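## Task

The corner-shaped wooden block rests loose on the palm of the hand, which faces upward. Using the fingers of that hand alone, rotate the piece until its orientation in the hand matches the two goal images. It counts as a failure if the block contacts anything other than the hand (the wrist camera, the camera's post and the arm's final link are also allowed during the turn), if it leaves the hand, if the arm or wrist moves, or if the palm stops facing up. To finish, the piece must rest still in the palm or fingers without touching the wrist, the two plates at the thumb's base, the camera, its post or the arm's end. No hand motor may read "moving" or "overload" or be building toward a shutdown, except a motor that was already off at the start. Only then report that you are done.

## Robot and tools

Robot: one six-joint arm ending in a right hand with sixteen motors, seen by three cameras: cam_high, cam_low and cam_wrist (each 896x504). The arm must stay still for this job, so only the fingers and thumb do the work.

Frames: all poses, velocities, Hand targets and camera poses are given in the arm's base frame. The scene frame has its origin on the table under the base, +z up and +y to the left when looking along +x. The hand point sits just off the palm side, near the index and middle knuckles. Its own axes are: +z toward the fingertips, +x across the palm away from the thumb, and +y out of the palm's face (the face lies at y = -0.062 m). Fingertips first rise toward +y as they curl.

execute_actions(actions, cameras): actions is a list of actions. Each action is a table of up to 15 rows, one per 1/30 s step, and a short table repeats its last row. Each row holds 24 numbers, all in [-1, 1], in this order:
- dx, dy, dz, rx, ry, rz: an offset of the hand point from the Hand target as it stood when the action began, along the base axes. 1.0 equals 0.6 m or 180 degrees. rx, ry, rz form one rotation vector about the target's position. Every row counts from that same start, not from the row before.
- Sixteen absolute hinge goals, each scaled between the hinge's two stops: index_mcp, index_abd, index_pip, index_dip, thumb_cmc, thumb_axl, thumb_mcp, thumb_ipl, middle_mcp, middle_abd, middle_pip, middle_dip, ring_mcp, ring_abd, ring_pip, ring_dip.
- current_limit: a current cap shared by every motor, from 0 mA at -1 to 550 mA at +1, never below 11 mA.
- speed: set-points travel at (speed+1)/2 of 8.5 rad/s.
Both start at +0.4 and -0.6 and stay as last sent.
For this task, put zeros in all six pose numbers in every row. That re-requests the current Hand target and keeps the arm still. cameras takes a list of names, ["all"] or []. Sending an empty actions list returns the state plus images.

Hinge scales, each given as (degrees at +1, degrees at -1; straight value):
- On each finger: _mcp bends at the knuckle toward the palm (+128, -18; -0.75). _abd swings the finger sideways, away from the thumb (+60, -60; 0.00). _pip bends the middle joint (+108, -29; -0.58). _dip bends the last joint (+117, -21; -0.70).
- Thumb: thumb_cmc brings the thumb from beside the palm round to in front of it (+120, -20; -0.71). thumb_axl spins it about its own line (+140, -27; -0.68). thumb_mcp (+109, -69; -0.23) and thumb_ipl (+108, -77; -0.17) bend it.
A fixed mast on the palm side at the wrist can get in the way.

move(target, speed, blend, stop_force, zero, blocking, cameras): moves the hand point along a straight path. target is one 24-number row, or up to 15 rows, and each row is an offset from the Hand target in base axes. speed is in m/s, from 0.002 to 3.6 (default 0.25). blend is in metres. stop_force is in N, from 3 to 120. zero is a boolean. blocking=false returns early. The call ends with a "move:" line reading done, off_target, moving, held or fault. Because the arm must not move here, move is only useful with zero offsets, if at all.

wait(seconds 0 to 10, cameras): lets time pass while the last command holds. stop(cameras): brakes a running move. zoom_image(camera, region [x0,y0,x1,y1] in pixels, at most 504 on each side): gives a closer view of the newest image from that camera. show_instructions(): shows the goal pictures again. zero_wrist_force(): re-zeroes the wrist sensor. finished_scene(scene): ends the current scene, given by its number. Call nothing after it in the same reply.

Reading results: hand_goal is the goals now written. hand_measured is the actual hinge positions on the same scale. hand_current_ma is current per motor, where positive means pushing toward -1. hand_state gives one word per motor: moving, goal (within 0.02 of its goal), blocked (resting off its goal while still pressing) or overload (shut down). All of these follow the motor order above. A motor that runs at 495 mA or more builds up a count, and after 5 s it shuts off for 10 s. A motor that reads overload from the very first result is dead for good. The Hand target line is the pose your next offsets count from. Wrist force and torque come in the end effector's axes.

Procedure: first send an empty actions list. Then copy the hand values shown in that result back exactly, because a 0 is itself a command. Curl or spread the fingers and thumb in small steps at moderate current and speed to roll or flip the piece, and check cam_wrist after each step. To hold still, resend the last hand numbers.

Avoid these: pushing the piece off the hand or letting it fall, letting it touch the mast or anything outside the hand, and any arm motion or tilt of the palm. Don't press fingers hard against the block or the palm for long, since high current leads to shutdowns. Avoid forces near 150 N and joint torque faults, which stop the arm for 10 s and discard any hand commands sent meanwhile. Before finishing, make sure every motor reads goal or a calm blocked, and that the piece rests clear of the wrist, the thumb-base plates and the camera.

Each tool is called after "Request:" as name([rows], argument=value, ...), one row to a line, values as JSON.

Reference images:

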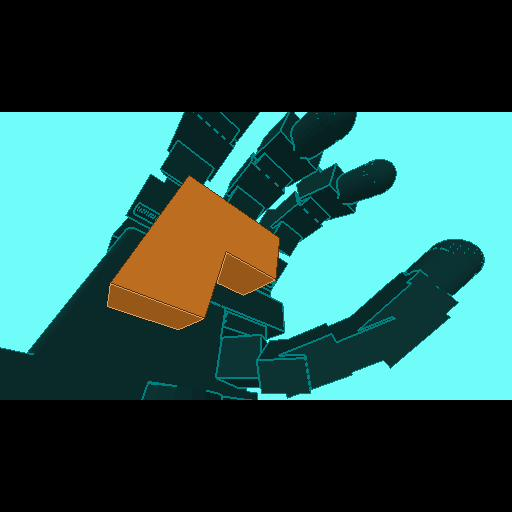

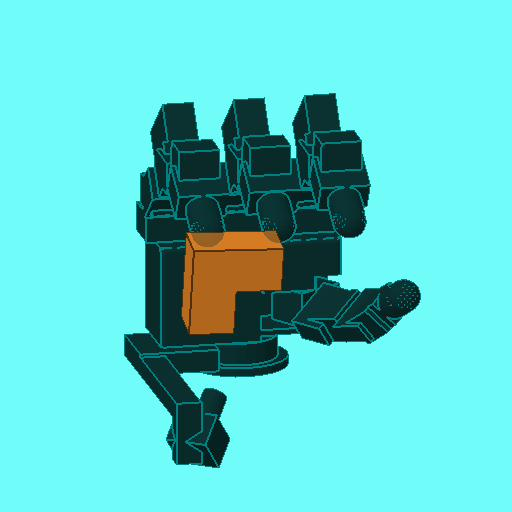

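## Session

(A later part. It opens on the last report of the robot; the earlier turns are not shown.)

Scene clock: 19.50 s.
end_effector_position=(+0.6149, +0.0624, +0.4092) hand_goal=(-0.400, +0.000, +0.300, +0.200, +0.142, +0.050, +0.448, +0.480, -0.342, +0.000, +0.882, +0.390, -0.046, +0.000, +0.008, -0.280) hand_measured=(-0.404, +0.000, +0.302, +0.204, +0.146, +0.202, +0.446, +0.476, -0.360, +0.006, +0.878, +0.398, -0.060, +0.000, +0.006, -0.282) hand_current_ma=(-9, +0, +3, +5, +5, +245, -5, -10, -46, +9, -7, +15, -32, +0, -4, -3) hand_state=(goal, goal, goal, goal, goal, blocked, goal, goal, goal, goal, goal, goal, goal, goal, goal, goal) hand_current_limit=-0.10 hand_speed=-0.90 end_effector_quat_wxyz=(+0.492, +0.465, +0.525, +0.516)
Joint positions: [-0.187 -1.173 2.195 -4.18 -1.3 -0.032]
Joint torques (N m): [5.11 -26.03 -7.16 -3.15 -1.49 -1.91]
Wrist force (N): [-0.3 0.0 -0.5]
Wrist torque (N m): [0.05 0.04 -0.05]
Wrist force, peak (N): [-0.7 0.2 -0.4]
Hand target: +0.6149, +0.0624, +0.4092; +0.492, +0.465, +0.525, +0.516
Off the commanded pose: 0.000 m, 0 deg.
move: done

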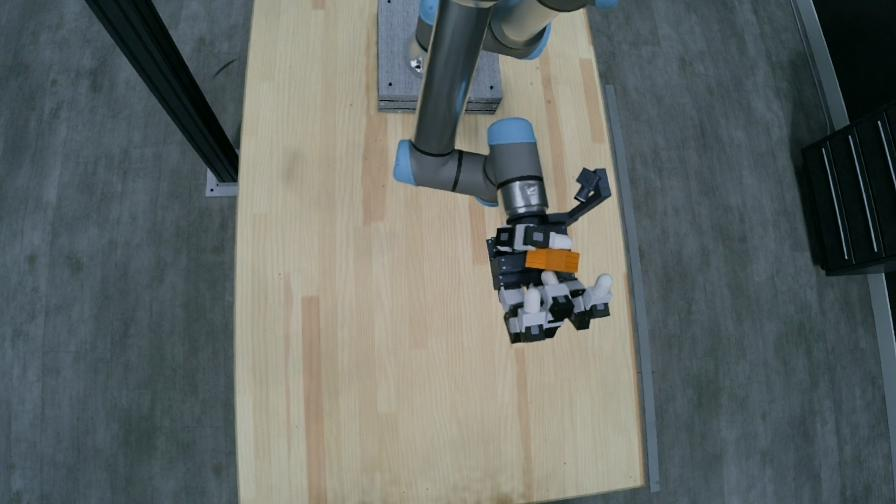

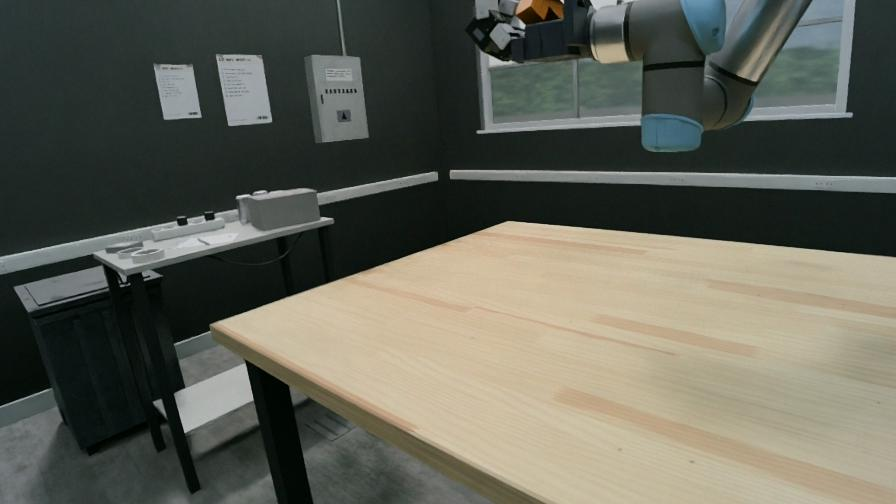

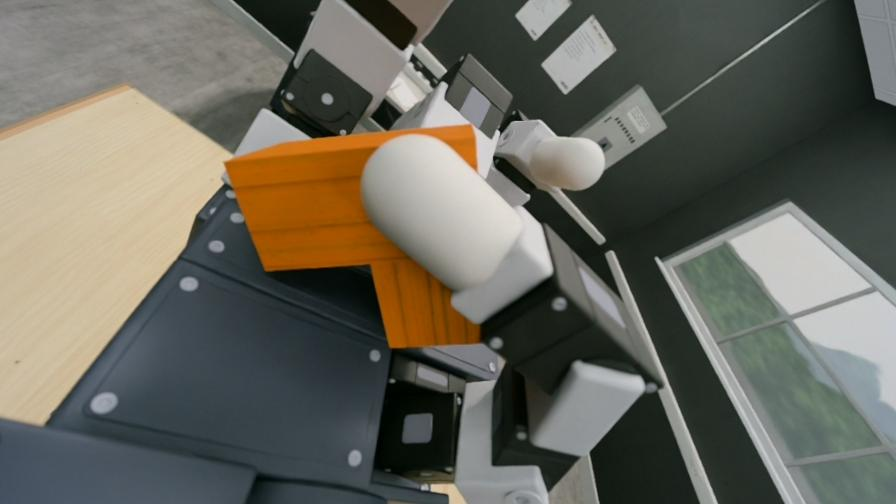

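Request:
move([
  [0,0,0,0,0,0,-0.4,0,0.3,0.2,0.143,0.28,0.32,0.56,-0.342,0,0.883,0.391,-0.046,0,0.008,-0.28,-0.1,-0.8],
  [0,0,0,0,0,0,-0.4,0,0.3,0.2,0.143,0.05,0.32,0.56,-0.342,0,0.883,0.391,-0.046,0,0.008,-0.28,-0.1,-0.9],
], cameras=["cam_wrist","cam_high","cam_low"])

Request:
zoom_image(camera="cam_high", region=[480, 175, 630, 345])

Request:
zoom_image(camera="cam_low", region=[450, 0, 630, 90])

Scene clock: 26.07 s.
end_effector_position=(+0.6149, +0.0624, +0.4092) hand_goal=(-0.400, +0.000, +0.300, +0.200, +0.142, +0.050, +0.320, +0.560, -0.342, +0.000, +0.882, +0.390, -0.046, +0.000, +0.008, -0.280) hand_measured=(-0.404, +0.000, +0.302, +0.204, +0.136, +0.098, +0.308, +0.550, -0.354, +0.004, +0.908, +0.410, -0.060, +0.000, +0.006, -0.282) hand_current_ma=(-9, +0, +3, +5, -10, +191, -38, -29, -28, +5, +71, +51, -32, +0, -4, -3) hand_state=(goal, goal, goal, goal, goal, blocked, goal, goal, goal, goal, blocked, blocked, goal, goal, goal, goal) hand_current_limit=-0.10 hand_speed=-0.90 end_effector_quat_wxyz=(+0.492, +0.465, +0.525, +0.516)
Joint positions: [-0.187 -1.173 2.195 -4.18 -1.3 -0.032]
Joint torques (N m): [4.97 -24.86 -6.48 -3.1 -1.39 -2.28]
Wrist force (N): [-0.5 -0.1 -0.4]
Wrist torque (N m): [0.03 0.07 -0.06]
Wrist force, peak (N): [-0.4 0.5 -0.7]
Hand target: +0.6149, +0.0624, +0.4092; +0.492, +0.465, +0.525, +0.516
Off the commanded pose: 0.000 m, 0 deg.
move: done

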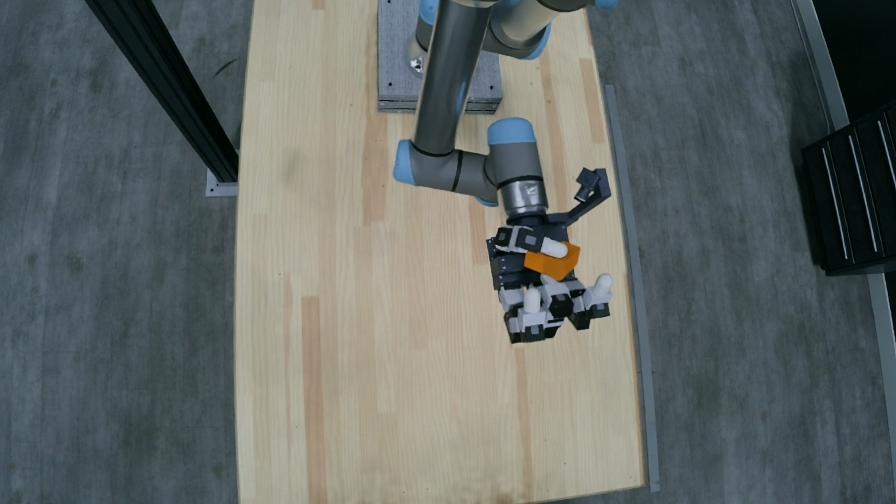

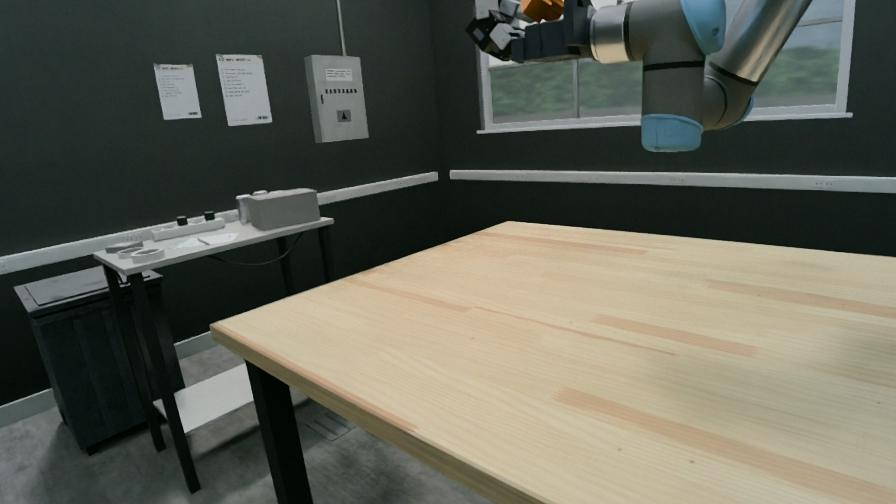

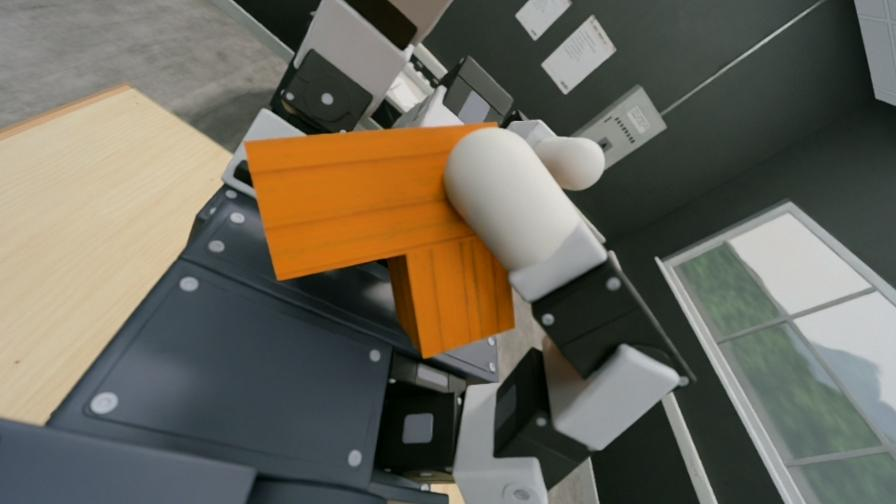

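Scaled by 2.965 from the camera's 896x504 image, which has a finer 1280x720 frame.

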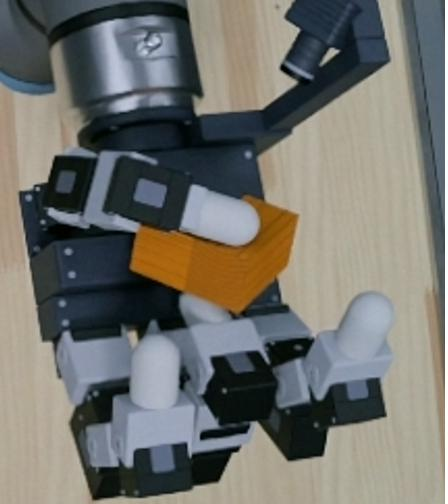

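Scaled by 2.800 from the camera's 896x504 image, which has a finer 1280x720 frame.

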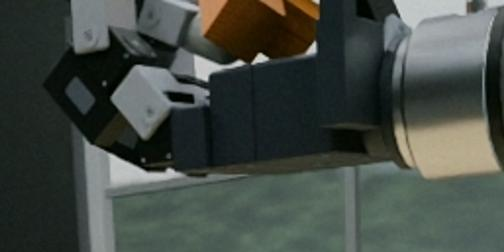

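Request:
move([
  [0,0,0,0,0,0,-0.4,0,0.3,0.2,0.143,-0.1,0.32,0.56,-0.342,0,0.883,0.391,-0.046,0,0.008,-0.28,0,-0.92],
], cameras=["cam_wrist","cam_high","cam_low"])

Request:
zoom_image(camera="cam_high", region=[480, 175, 630, 345])

Request:
zoom_image(camera="cam_low", region=[450, 0, 630, 90])

Scene clock: 26.87 s.
end_effector_position=(+0.6149, +0.0624, +0.4092) hand_goal=(-0.400, +0.000, +0.300, +0.200, +0.142, -0.100, +0.320, +0.560, -0.342, +0.000, +0.882, +0.390, -0.046, +0.000, +0.008, -0.280) hand_measured=(-0.404, +0.000, +0.302, +0.204, +0.132, +0.062, +0.298, +0.544, -0.354, +0.004, +0.918, +0.418, -0.060, +0.000, +0.006, -0.282) hand_current_ma=(-9, +0, +3, +5, -24, +275, -77, -55, -28, +5, +107, +75, -32, +0, -4, -3) hand_state=(goal, goal, goal, goal, goal, blocked, blocked, goal, goal, goal, blocked, blocked, goal, goal, goal, goal) hand_current_limit=0.00 hand_speed=-0.92 end_effector_quat_wxyz=(+0.492, +0.465, +0.525, +0.516)
Joint positions: [-0.187 -1.173 2.195 -4.18 -1.3 -0.032]
Joint torques (N m): [5.43 -25.09 -5.8 -3.15 -1.46 -2.35]
Wrist force (N): [-0.1 0.2 -0.6]
Wrist torque (N m): [0.08 0.03 -0.02]
Wrist force, peak (N): [-0.6 0.1 -0.8]
Hand target: +0.6149, +0.0624, +0.4092; +0.492, +0.465, +0.525, +0.516
Off the commanded pose: 0.000 m, 0 deg.
move: done

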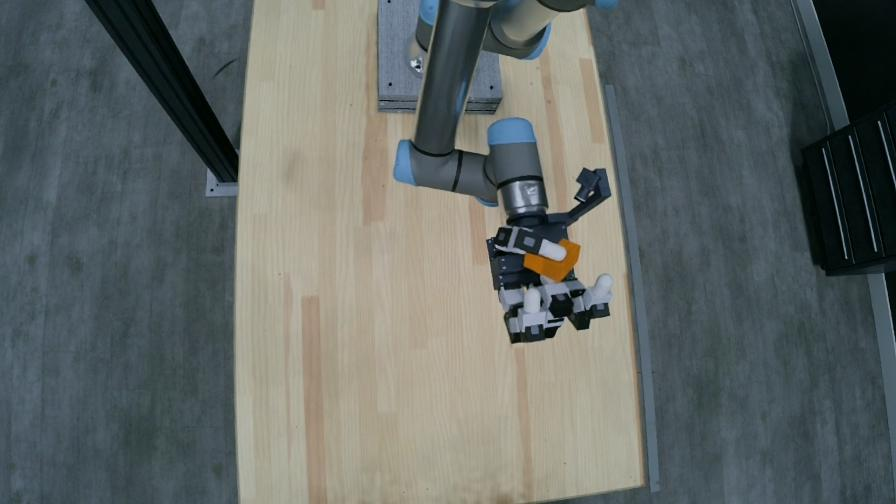

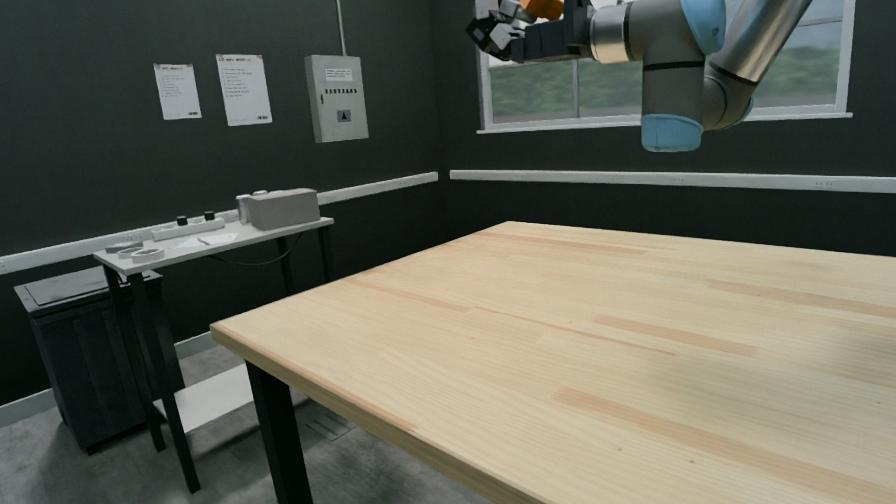

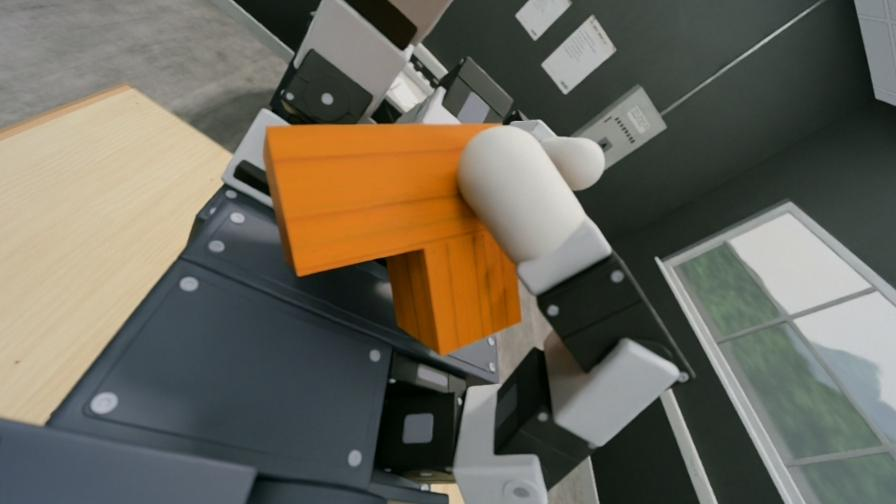

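Scaled by 2.965 from the camera's 896x504 image, which has a finer 1280x720 frame.

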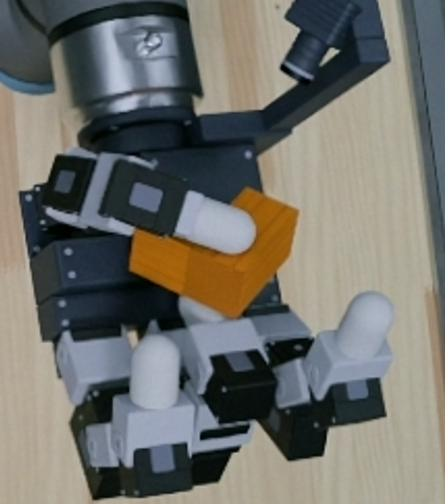

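Scaled by 2.800 from the camera's 896x504 image, which has a finer 1280x720 frame.

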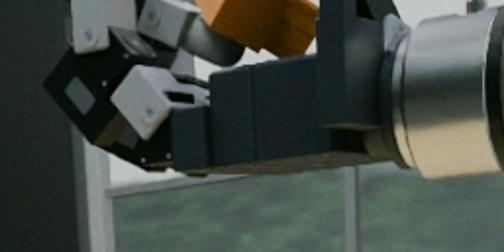

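Request:
move([
  [0,0,0,0,0,0,-0.7,0,0.3,0.2,0.143,0,0.32,0.56,-0.65,0,0.95,0.7,-0.046,0,0.008,-0.28,-0.3,-0.92],
], cameras=["cam_wrist","cam_high","cam_low"])

Request:
zoom_image(camera="cam_high", region=[480, 175, 630, 345])

Request:
zoom_image(camera="cam_low", region=[450, 0, 630, 90])

Scene clock: 29.00 s.
end_effector_position=(+0.6149, +0.0624, +0.4092) hand_goal=(-0.700, +0.000, +0.300, +0.200, +0.142, +0.000, +0.320, +0.560, -0.650, +0.000, +0.950, +0.700, -0.046, +0.000, +0.008, -0.280) hand_measured=(-0.706, +0.000, +0.302, +0.202, +0.140, +0.002, +0.320, +0.558, -0.654, +0.004, +0.958, +0.698, -0.060, +0.000, +0.006, -0.282) hand_current_ma=(-12, +0, +2, +4, -4, +2, +0, -2, -7, +5, +14, -1, -32, +0, -4, -3) hand_state=(goal, goal, goal, goal, goal, goal, goal, goal, goal, goal, goal, goal, goal, goal, goal, goal) hand_current_limit=-0.30 hand_speed=-0.92 end_effector_quat_wxyz=(+0.492, +0.465, +0.525, +0.516)
Joint positions: [-0.187 -1.173 2.195 -4.18 -1.3 -0.032]
Joint torques (N m): [5.09 -24.68 -5.03 -3.15 -1.51 -2.23]
Wrist force (N): [0.0 -0.1 -0.5]
Wrist torque (N m): [0.07 0.01 -0.01]
Wrist force, peak (N): [-0.5 0.3 -0.8]
Hand target: +0.6149, +0.0624, +0.4092; +0.492, +0.465, +0.525, +0.516
Off the commanded pose: 0.000 m, 0 deg.
move: done

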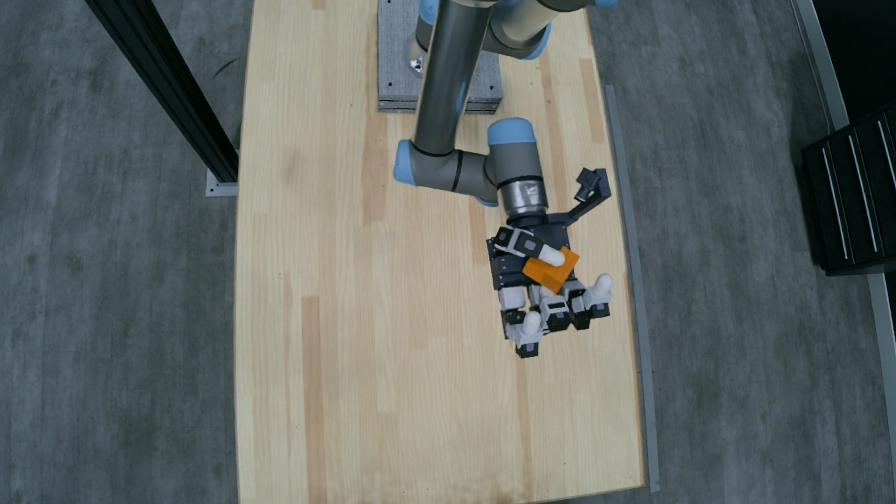

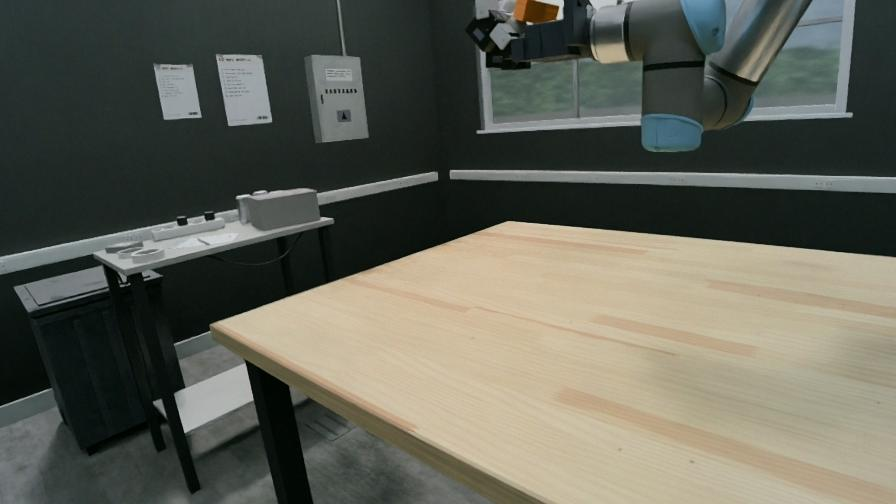

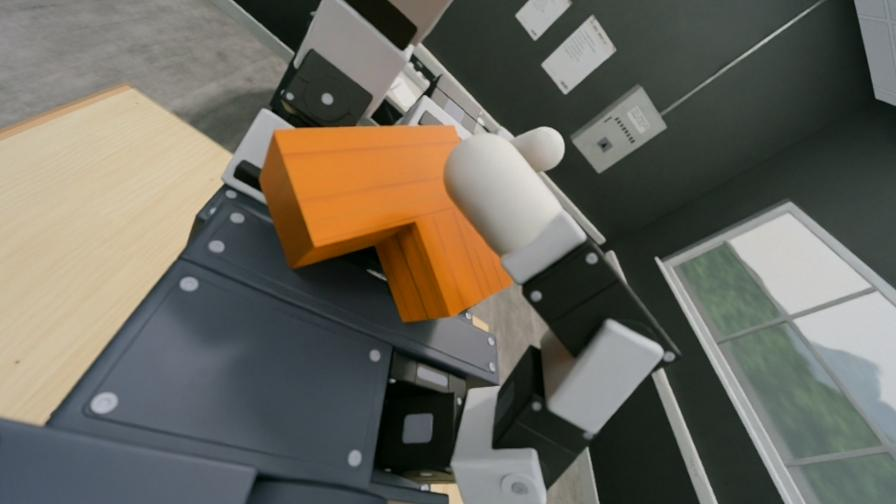

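Scaled by 2.965 from the camera's 896x504 image, which has a finer 1280x720 frame.

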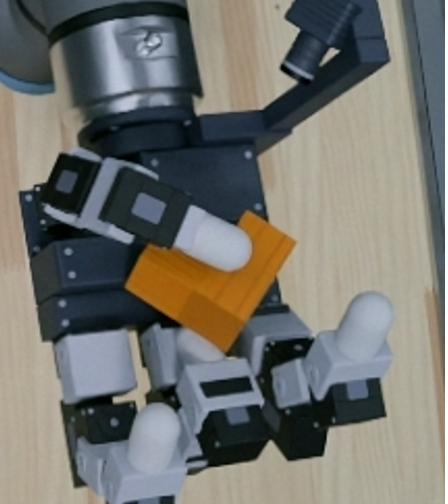

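Scaled by 2.800 from the camera's 896x504 image, which has a finer 1280x720 frame.

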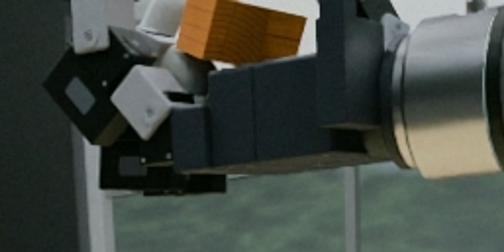

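Request:
move([
  [0,0,0,0,0,0,-0.75,0,0.3,0.2,0.143,-0.05,0.32,0.56,-0.9,0,0.95,0.95,-0.046,0,0.008,-0.28,-0.3,-0.92],
], cameras=["cam_wrist","cam_high","cam_low"])

Request:
zoom_image(camera="cam_high", region=[480, 175, 630, 345])

Request:
zoom_image(camera="cam_low", region=[450, 0, 630, 90])

Scene clock: 30.43 s.
end_effector_position=(+0.6149, +0.0624, +0.4092) hand_goal=(-0.750, +0.000, +0.300, +0.200, +0.142, -0.050, +0.320, +0.560, -0.900, +0.000, +0.950, +0.950, -0.046, +0.000, +0.008, -0.280) hand_measured=(-0.756, +0.000, +0.302, +0.202, +0.140, -0.048, +0.320, +0.558, -0.896, +0.004, +0.926, +0.738, -0.060, +0.000, +0.006, -0.282) hand_current_ma=(-12, +0, +2, +4, -4, +2, +0, -2, +5, +5, -64, -192, -32, +0, -4, -3) hand_state=(goal, goal, goal, goal, goal, goal, goal, goal, goal, goal, blocked, blocked, goal, goal, goal, goal) hand_current_limit=-0.30 hand_speed=-0.92 end_effector_quat_wxyz=(+0.492, +0.465, +0.525, +0.516)
Joint positions: [-0.187 -1.173 2.195 -4.18 -1.3 -0.032]
Joint torques (N m): [5.14 -24.2 -5.52 -3.13 -1.5 -2.22]
Wrist force (N): [-0.7 -0.2 -0.3]
Wrist torque (N m): [0.05 0.10 -0.07]
Wrist force, peak (N): [-0.2 0.3 -0.9]
Hand target: +0.6149, +0.0624, +0.4092; +0.492, +0.465, +0.525, +0.516
Off the commanded pose: 0.000 m, 0 deg.
move: done

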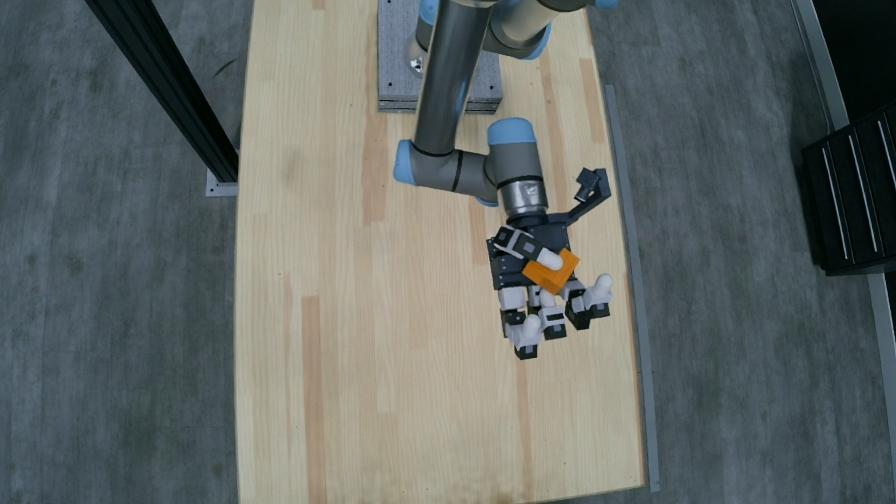

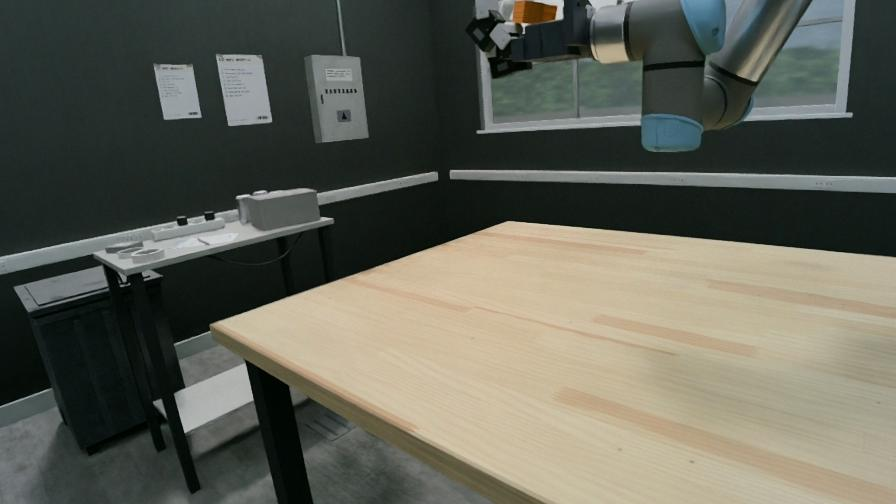

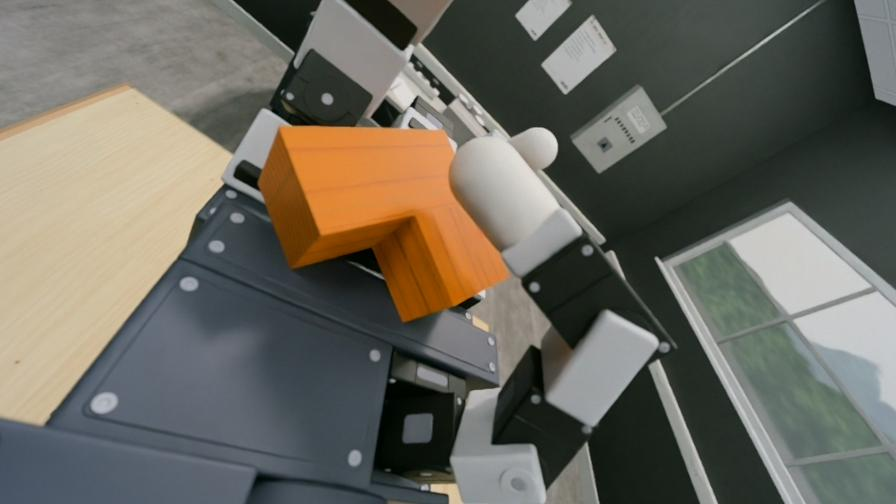

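Scaled by 2.965 from the camera's 896x504 image, which has a finer 1280x720 frame.

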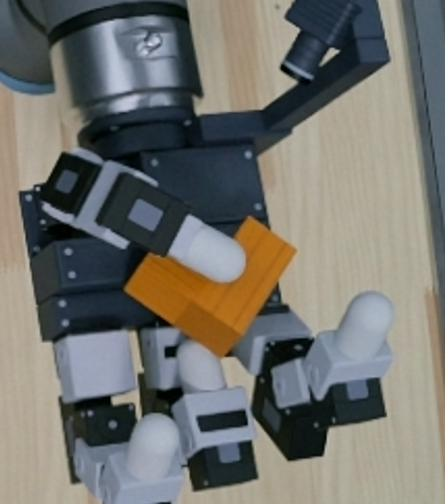

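Scaled by 2.800 from the camera's 896x504 image, which has a finer 1280x720 frame.

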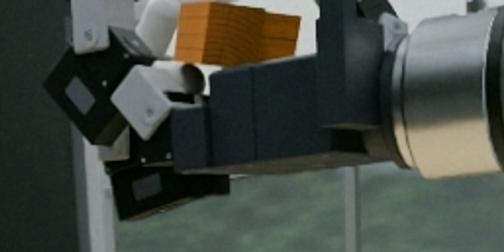

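Request:
move([
  [0,0,0,0,0,0,-0.75,0,0.3,0.2,0.143,0.2,0.2,0.3,-0.9,0,0.95,0.75,-0.2,-0.3,0.4,0.0,0,-0.75],
  [0,0,0,0,0,0,-0.75,0,0.3,0.2,0.143,0.2,0.2,0.3,-0.9,0,0.95,0.75,-0.342,-0.3,0.956,0.32,0,-0.8],
], cameras=["cam_wrist","cam_high"])

Request:
zoom_image(camera="cam_high", region=[480, 175, 630, 345])

Scene clock: 33.60 s.
end_effector_position=(+0.6149, +0.0624, +0.4092) hand_goal=(-0.750, +0.000, +0.300, +0.200, +0.142, +0.200, +0.200, +0.300, -0.900, +0.000, +0.950, +0.750, -0.342, -0.300, +0.956, +0.320) hand_measured=(-0.756, +0.000, +0.302, +0.202, +0.140, +0.198, +0.206, +0.304, -0.902, +0.004, +0.926, +0.732, -0.346, -0.298, +0.954, +0.318) hand_current_ma=(-12, +0, +2, +4, -4, -6, +12, +9, -2, +5, -64, -44, -6, +3, -1, -3) hand_state=(goal, goal, goal, goal, goal, goal, goal, goal, goal, goal, blocked, goal, goal, goal, goal, goal) hand_current_limit=0.00 hand_speed=-0.80 end_effector_quat_wxyz=(+0.492, +0.465, +0.525, +0.516)
Joint positions: [-0.187 -1.173 2.195 -4.18 -1.3 -0.032]
Joint torques (N m): [5.03 -22.71 -2.94 -3.03 -1.56 -2.29]
Wrist force (N): [-0.6 0.4 -0.3]
Wrist torque (N m): [0.10 0.09 -0.05]
Wrist force, peak (N): [-0.7 -0.1 -0.6]
Hand target: +0.6149, +0.0624, +0.4092; +0.492, +0.465, +0.525, +0.516
Off the commanded pose: 0.000 m, 0 deg.
move: done
Images, in order (width x height): cam_high 896x504, cam_wrist 896x504.

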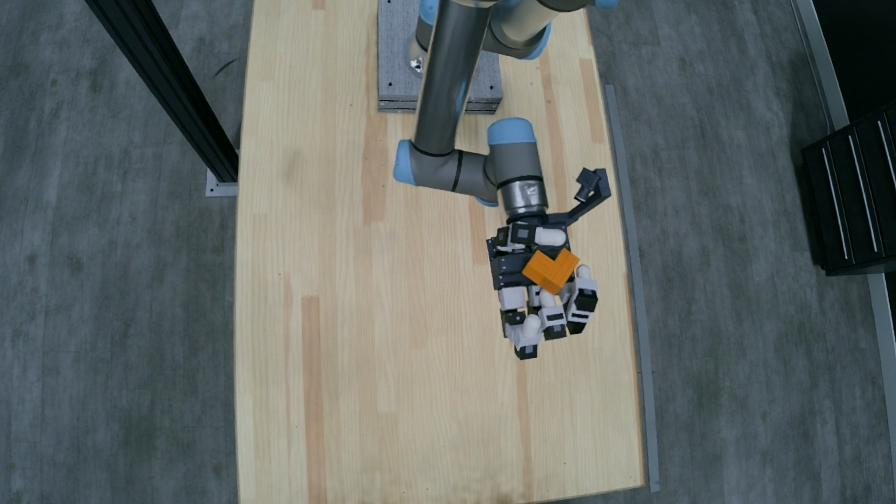

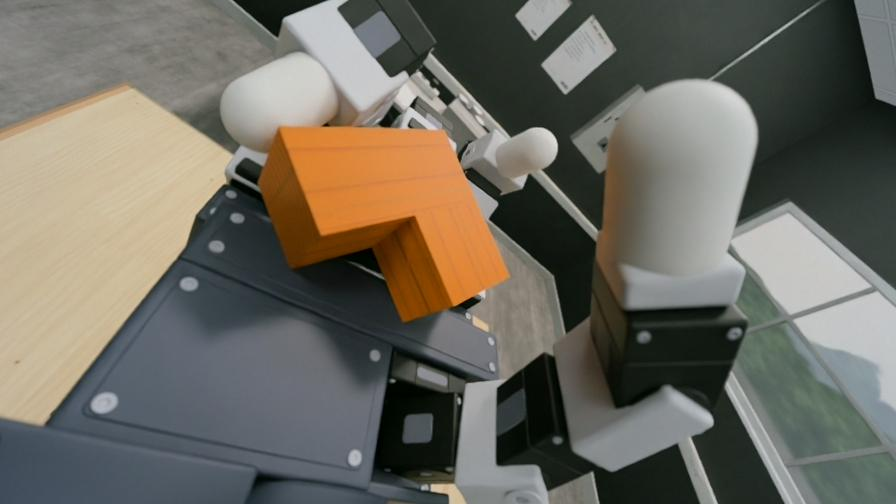

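Scaled by 2.965 from the camera's 896x504 image, which has a finer 1280x720 frame.

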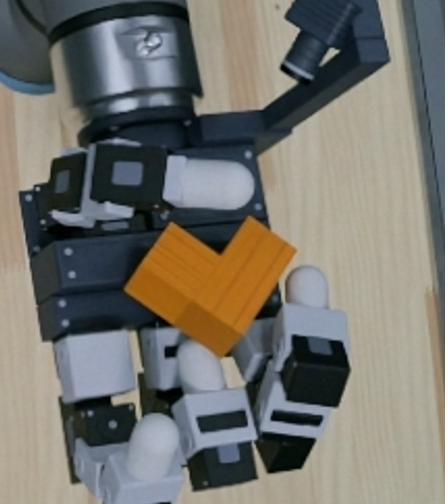

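Request:
move([
  [0,0,0,0,0,0,-0.75,0,0.3,0.2,0.143,0.2,0.2,0.3,-0.9,0,0.95,0.75,-0.3,0.1,0.956,0.32,0,-0.92],
], cameras=["cam_wrist","cam_high"])

Request:
zoom_image(camera="cam_high", region=[480, 175, 630, 345])

Scene clock: 35.37 s.
end_effector_position=(+0.6149, +0.0624, +0.4092) hand_goal=(-0.750, +0.000, +0.300, +0.200, +0.142, +0.200, +0.200, +0.300, -0.900, +0.000, +0.950, +0.750, -0.300, +0.100, +0.956, +0.320) hand_measured=(-0.756, +0.000, +0.302, +0.202, +0.140, +0.198, +0.206, +0.304, -0.902, +0.004, +0.926, +0.732, -0.314, +0.094, +0.954, +0.318) hand_current_ma=(-12, +0, +2, +4, -4, -6, +12, +9, -2, +5, -64, -44, -32, -10, -1, -3) hand_state=(goal, goal, goal, goal, goal, goal, goal, goal, goal, goal, blocked, goal, goal, goal, goal, goal) hand_current_limit=0.00 hand_speed=-0.92 end_effector_quat_wxyz=(+0.492, +0.465, +0.525, +0.516)
Joint positions: [-0.187 -1.173 2.195 -4.18 -1.3 -0.032]
Joint torques (N m): [5.24 -23.52 -3.62 -3.13 -1.63 -2.27]
Wrist force (N): [-0.4 0.3 -0.6]
Wrist torque (N m): [0.11 0.06 -0.02]
Wrist force, peak (N): [-0.4 0.5 -0.5]
Hand target: +0.6149, +0.0624, +0.4092; +0.492, +0.465, +0.525, +0.516
Off the commanded pose: 0.000 m, 0 deg.
move: done
Images, in order (width x height): cam_high 896x504, cam_wrist 896x504.

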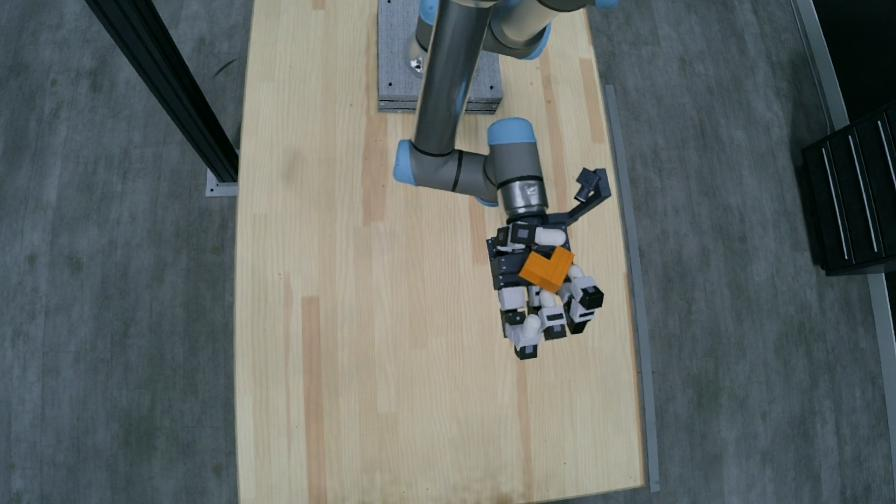

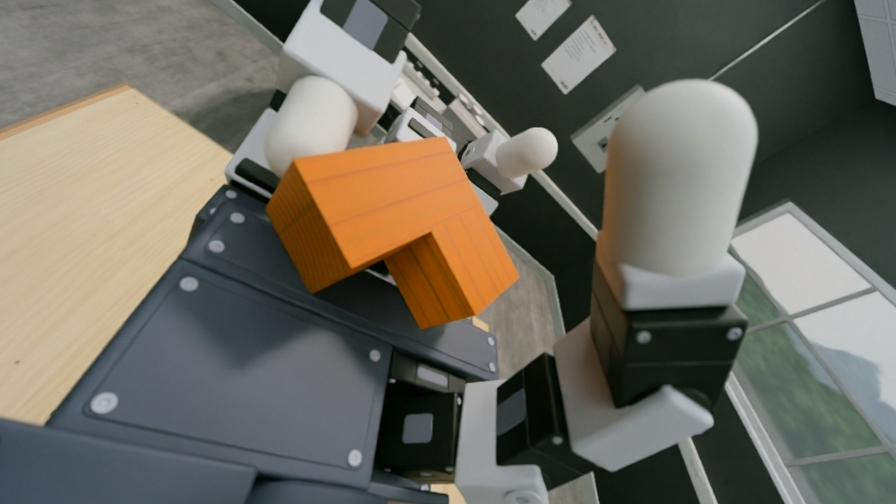

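Scaled by 2.965 from the camera's 896x504 image, which has a finer 1280x720 frame.

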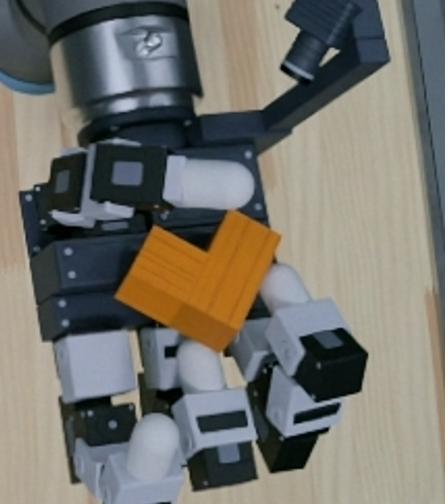

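Request:
move([
  [0,0,0,0,0,0,-0.75,0,0.3,0.2,0.143,0.2,0.2,0.3,-0.9,0,0.95,0.75,-0.3,0.45,0.956,0.32,0,-0.9],
], cameras=["cam_wrist","cam_high"])

Request:
zoom_image(camera="cam_high", region=[480, 175, 630, 345])

Scene clock: 36.67 s.
end_effector_position=(+0.6149, +0.0624, +0.4092) hand_goal=(-0.750, +0.000, +0.300, +0.200, +0.142, +0.200, +0.200, +0.300, -0.900, +0.000, +0.950, +0.750, -0.300, +0.450, +0.956, +0.320) hand_measured=(-0.756, +0.000, +0.302, +0.202, +0.140, +0.198, +0.206, +0.304, -0.902, +0.004, +0.926, +0.732, -0.314, +0.444, +0.954, +0.318) hand_current_ma=(-12, +0, +2, +4, -4, -6, +12, +9, -2, +5, -64, -44, -32, -8, -1, -3) hand_state=(goal, goal, goal, goal, goal, goal, goal, goal, goal, goal, blocked, goal, goal, goal, goal, goal) hand_current_limit=0.00 hand_speed=-0.90 end_effector_quat_wxyz=(+0.492, +0.465, +0.525, +0.516)
Joint positions: [-0.187 -1.173 2.195 -4.18 -1.3 -0.032]
Joint torques (N m): [4.25 -22.7 -2.23 -3.03 -1.35 -2.29]
Wrist force (N): [-0.4 0.2 -0.4]
Wrist torque (N m): [0.09 0.06 -0.03]
Wrist force, peak (N): [-0.8 -0.2 -0.5]
Hand target: +0.6149, +0.0624, +0.4092; +0.492, +0.465, +0.525, +0.516
Off the commanded pose: 0.000 m, 0 deg.
move: done
Images, in order (width x height): cam_high 896x504, cam_wrist 896x504.

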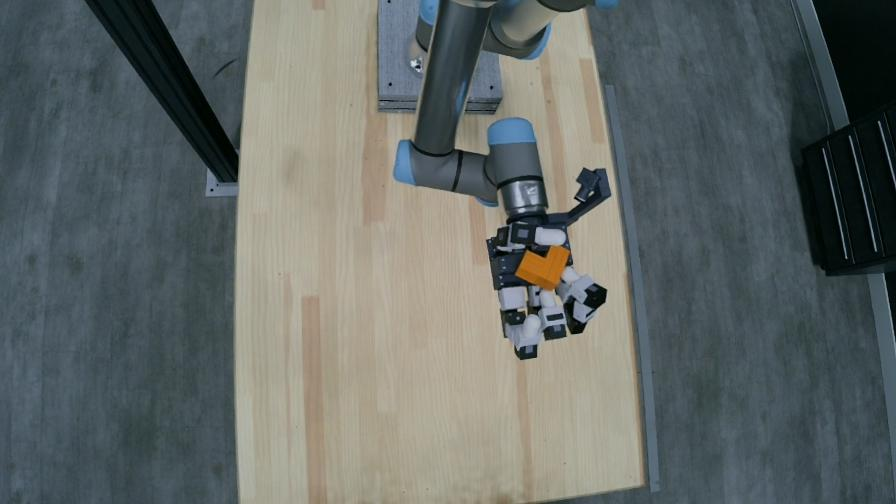

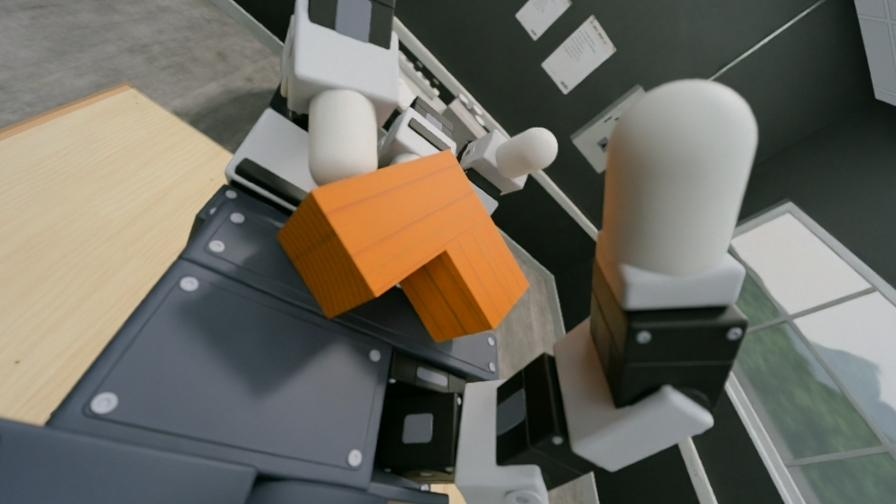

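Scaled by 2.965 from the camera's 896x504 image, which has a finer 1280x720 frame.

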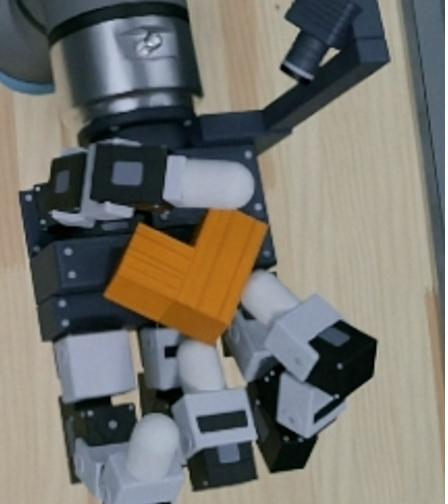

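Request:
move([
  [0,0,0,0,0,0,-0.75,0,0.3,0.2,-0.286,0.45,0.674,0.481,-0.9,0,0.95,0.75,-0.3,0.45,0.956,0.32,0,-0.7],
  [0,0,0,0,0,0,-0.75,0,0.3,0.2,-0.286,0.45,0.674,0.92,-0.9,0,0.95,0.75,-0.3,0.45,0.956,0.32,-0.2,-0.85],
], cameras=["cam_wrist","cam_high"])

Request:
zoom_image(camera="cam_high", region=[480, 175, 630, 345])

Scene clock: 40.20 s.
end_effector_position=(+0.6149, +0.0624, +0.4092) hand_goal=(-0.750, +0.000, +0.300, +0.200, -0.286, +0.450, +0.674, +0.920, -0.900, +0.000, +0.950, +0.750, -0.300, +0.450, +0.956, +0.320) hand_measured=(-0.756, +0.000, +0.302, +0.202, -0.284, +0.448, +0.674, +0.918, -0.902, +0.004, +0.926, +0.732, -0.314, +0.444, +0.954, +0.318) hand_current_ma=(-12, +0, +2, +4, +2, -3, +0, -2, -2, +5, -64, -44, -32, -8, -1, -3) hand_state=(goal, goal, goal, goal, goal, goal, goal, goal, goal, goal, blocked, goal, goal, goal, goal, goal) hand_current_limit=-0.20 hand_speed=-0.85 end_effector_quat_wxyz=(+0.492, +0.465, +0.525, +0.516)
Joint positions: [-0.187 -1.173 2.195 -4.18 -1.3 -0.032]
Joint torques (N m): [4.74 -22.13 -1.34 -3.05 -1.46 -2.21]
Wrist force (N): [0.0 0.3 -0.4]
Wrist torque (N m): [0.10 0.01 0.00]
Wrist force, peak (N): [-0.5 0.4 -0.9]
Hand target: +0.6149, +0.0624, +0.4092; +0.492, +0.465, +0.525, +0.516
Off the commanded pose: 0.000 m, 0 deg.
move: done
Images, in order (width x height): cam_high 896x504, cam_wrist 896x504.

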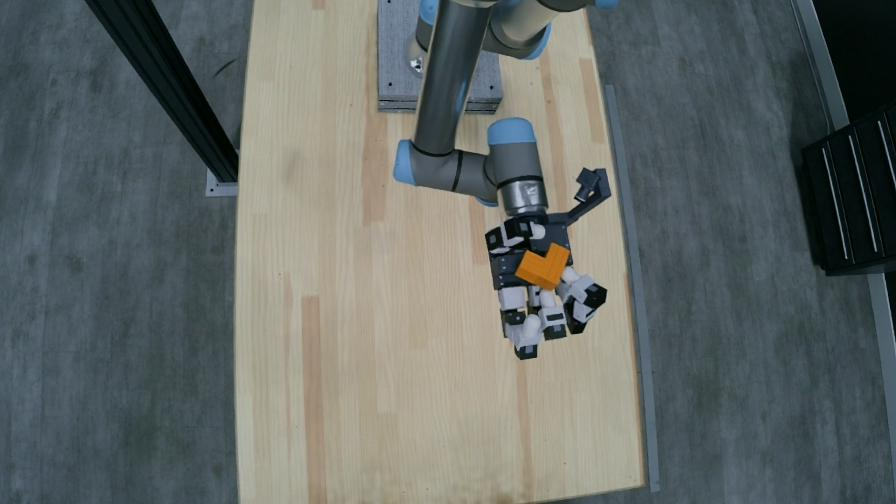

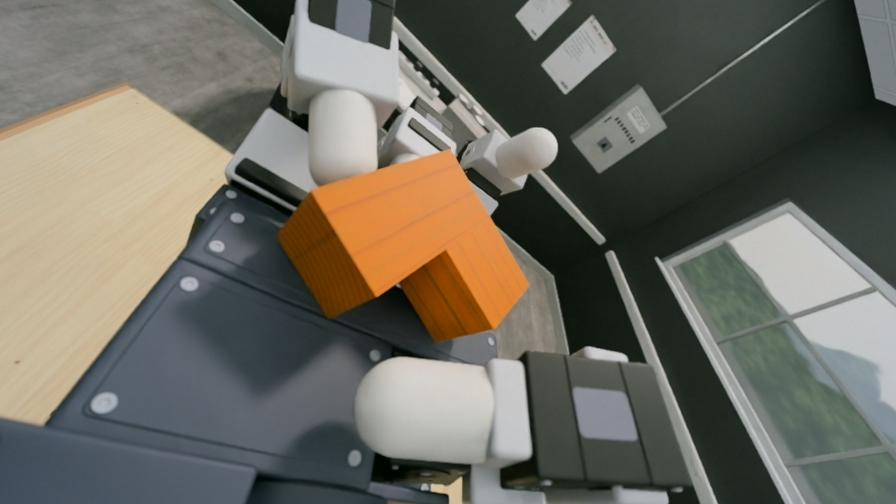

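Scaled by 2.965 from the camera's 896x504 image, which has a finer 1280x720 frame.

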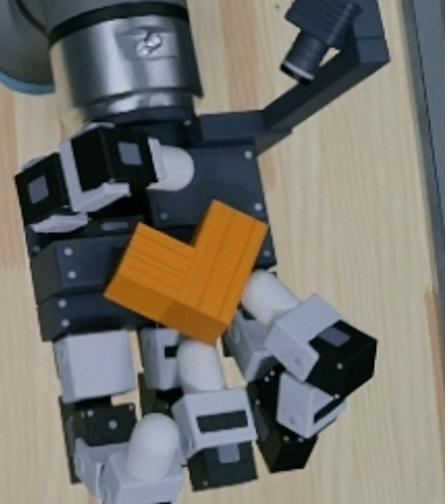

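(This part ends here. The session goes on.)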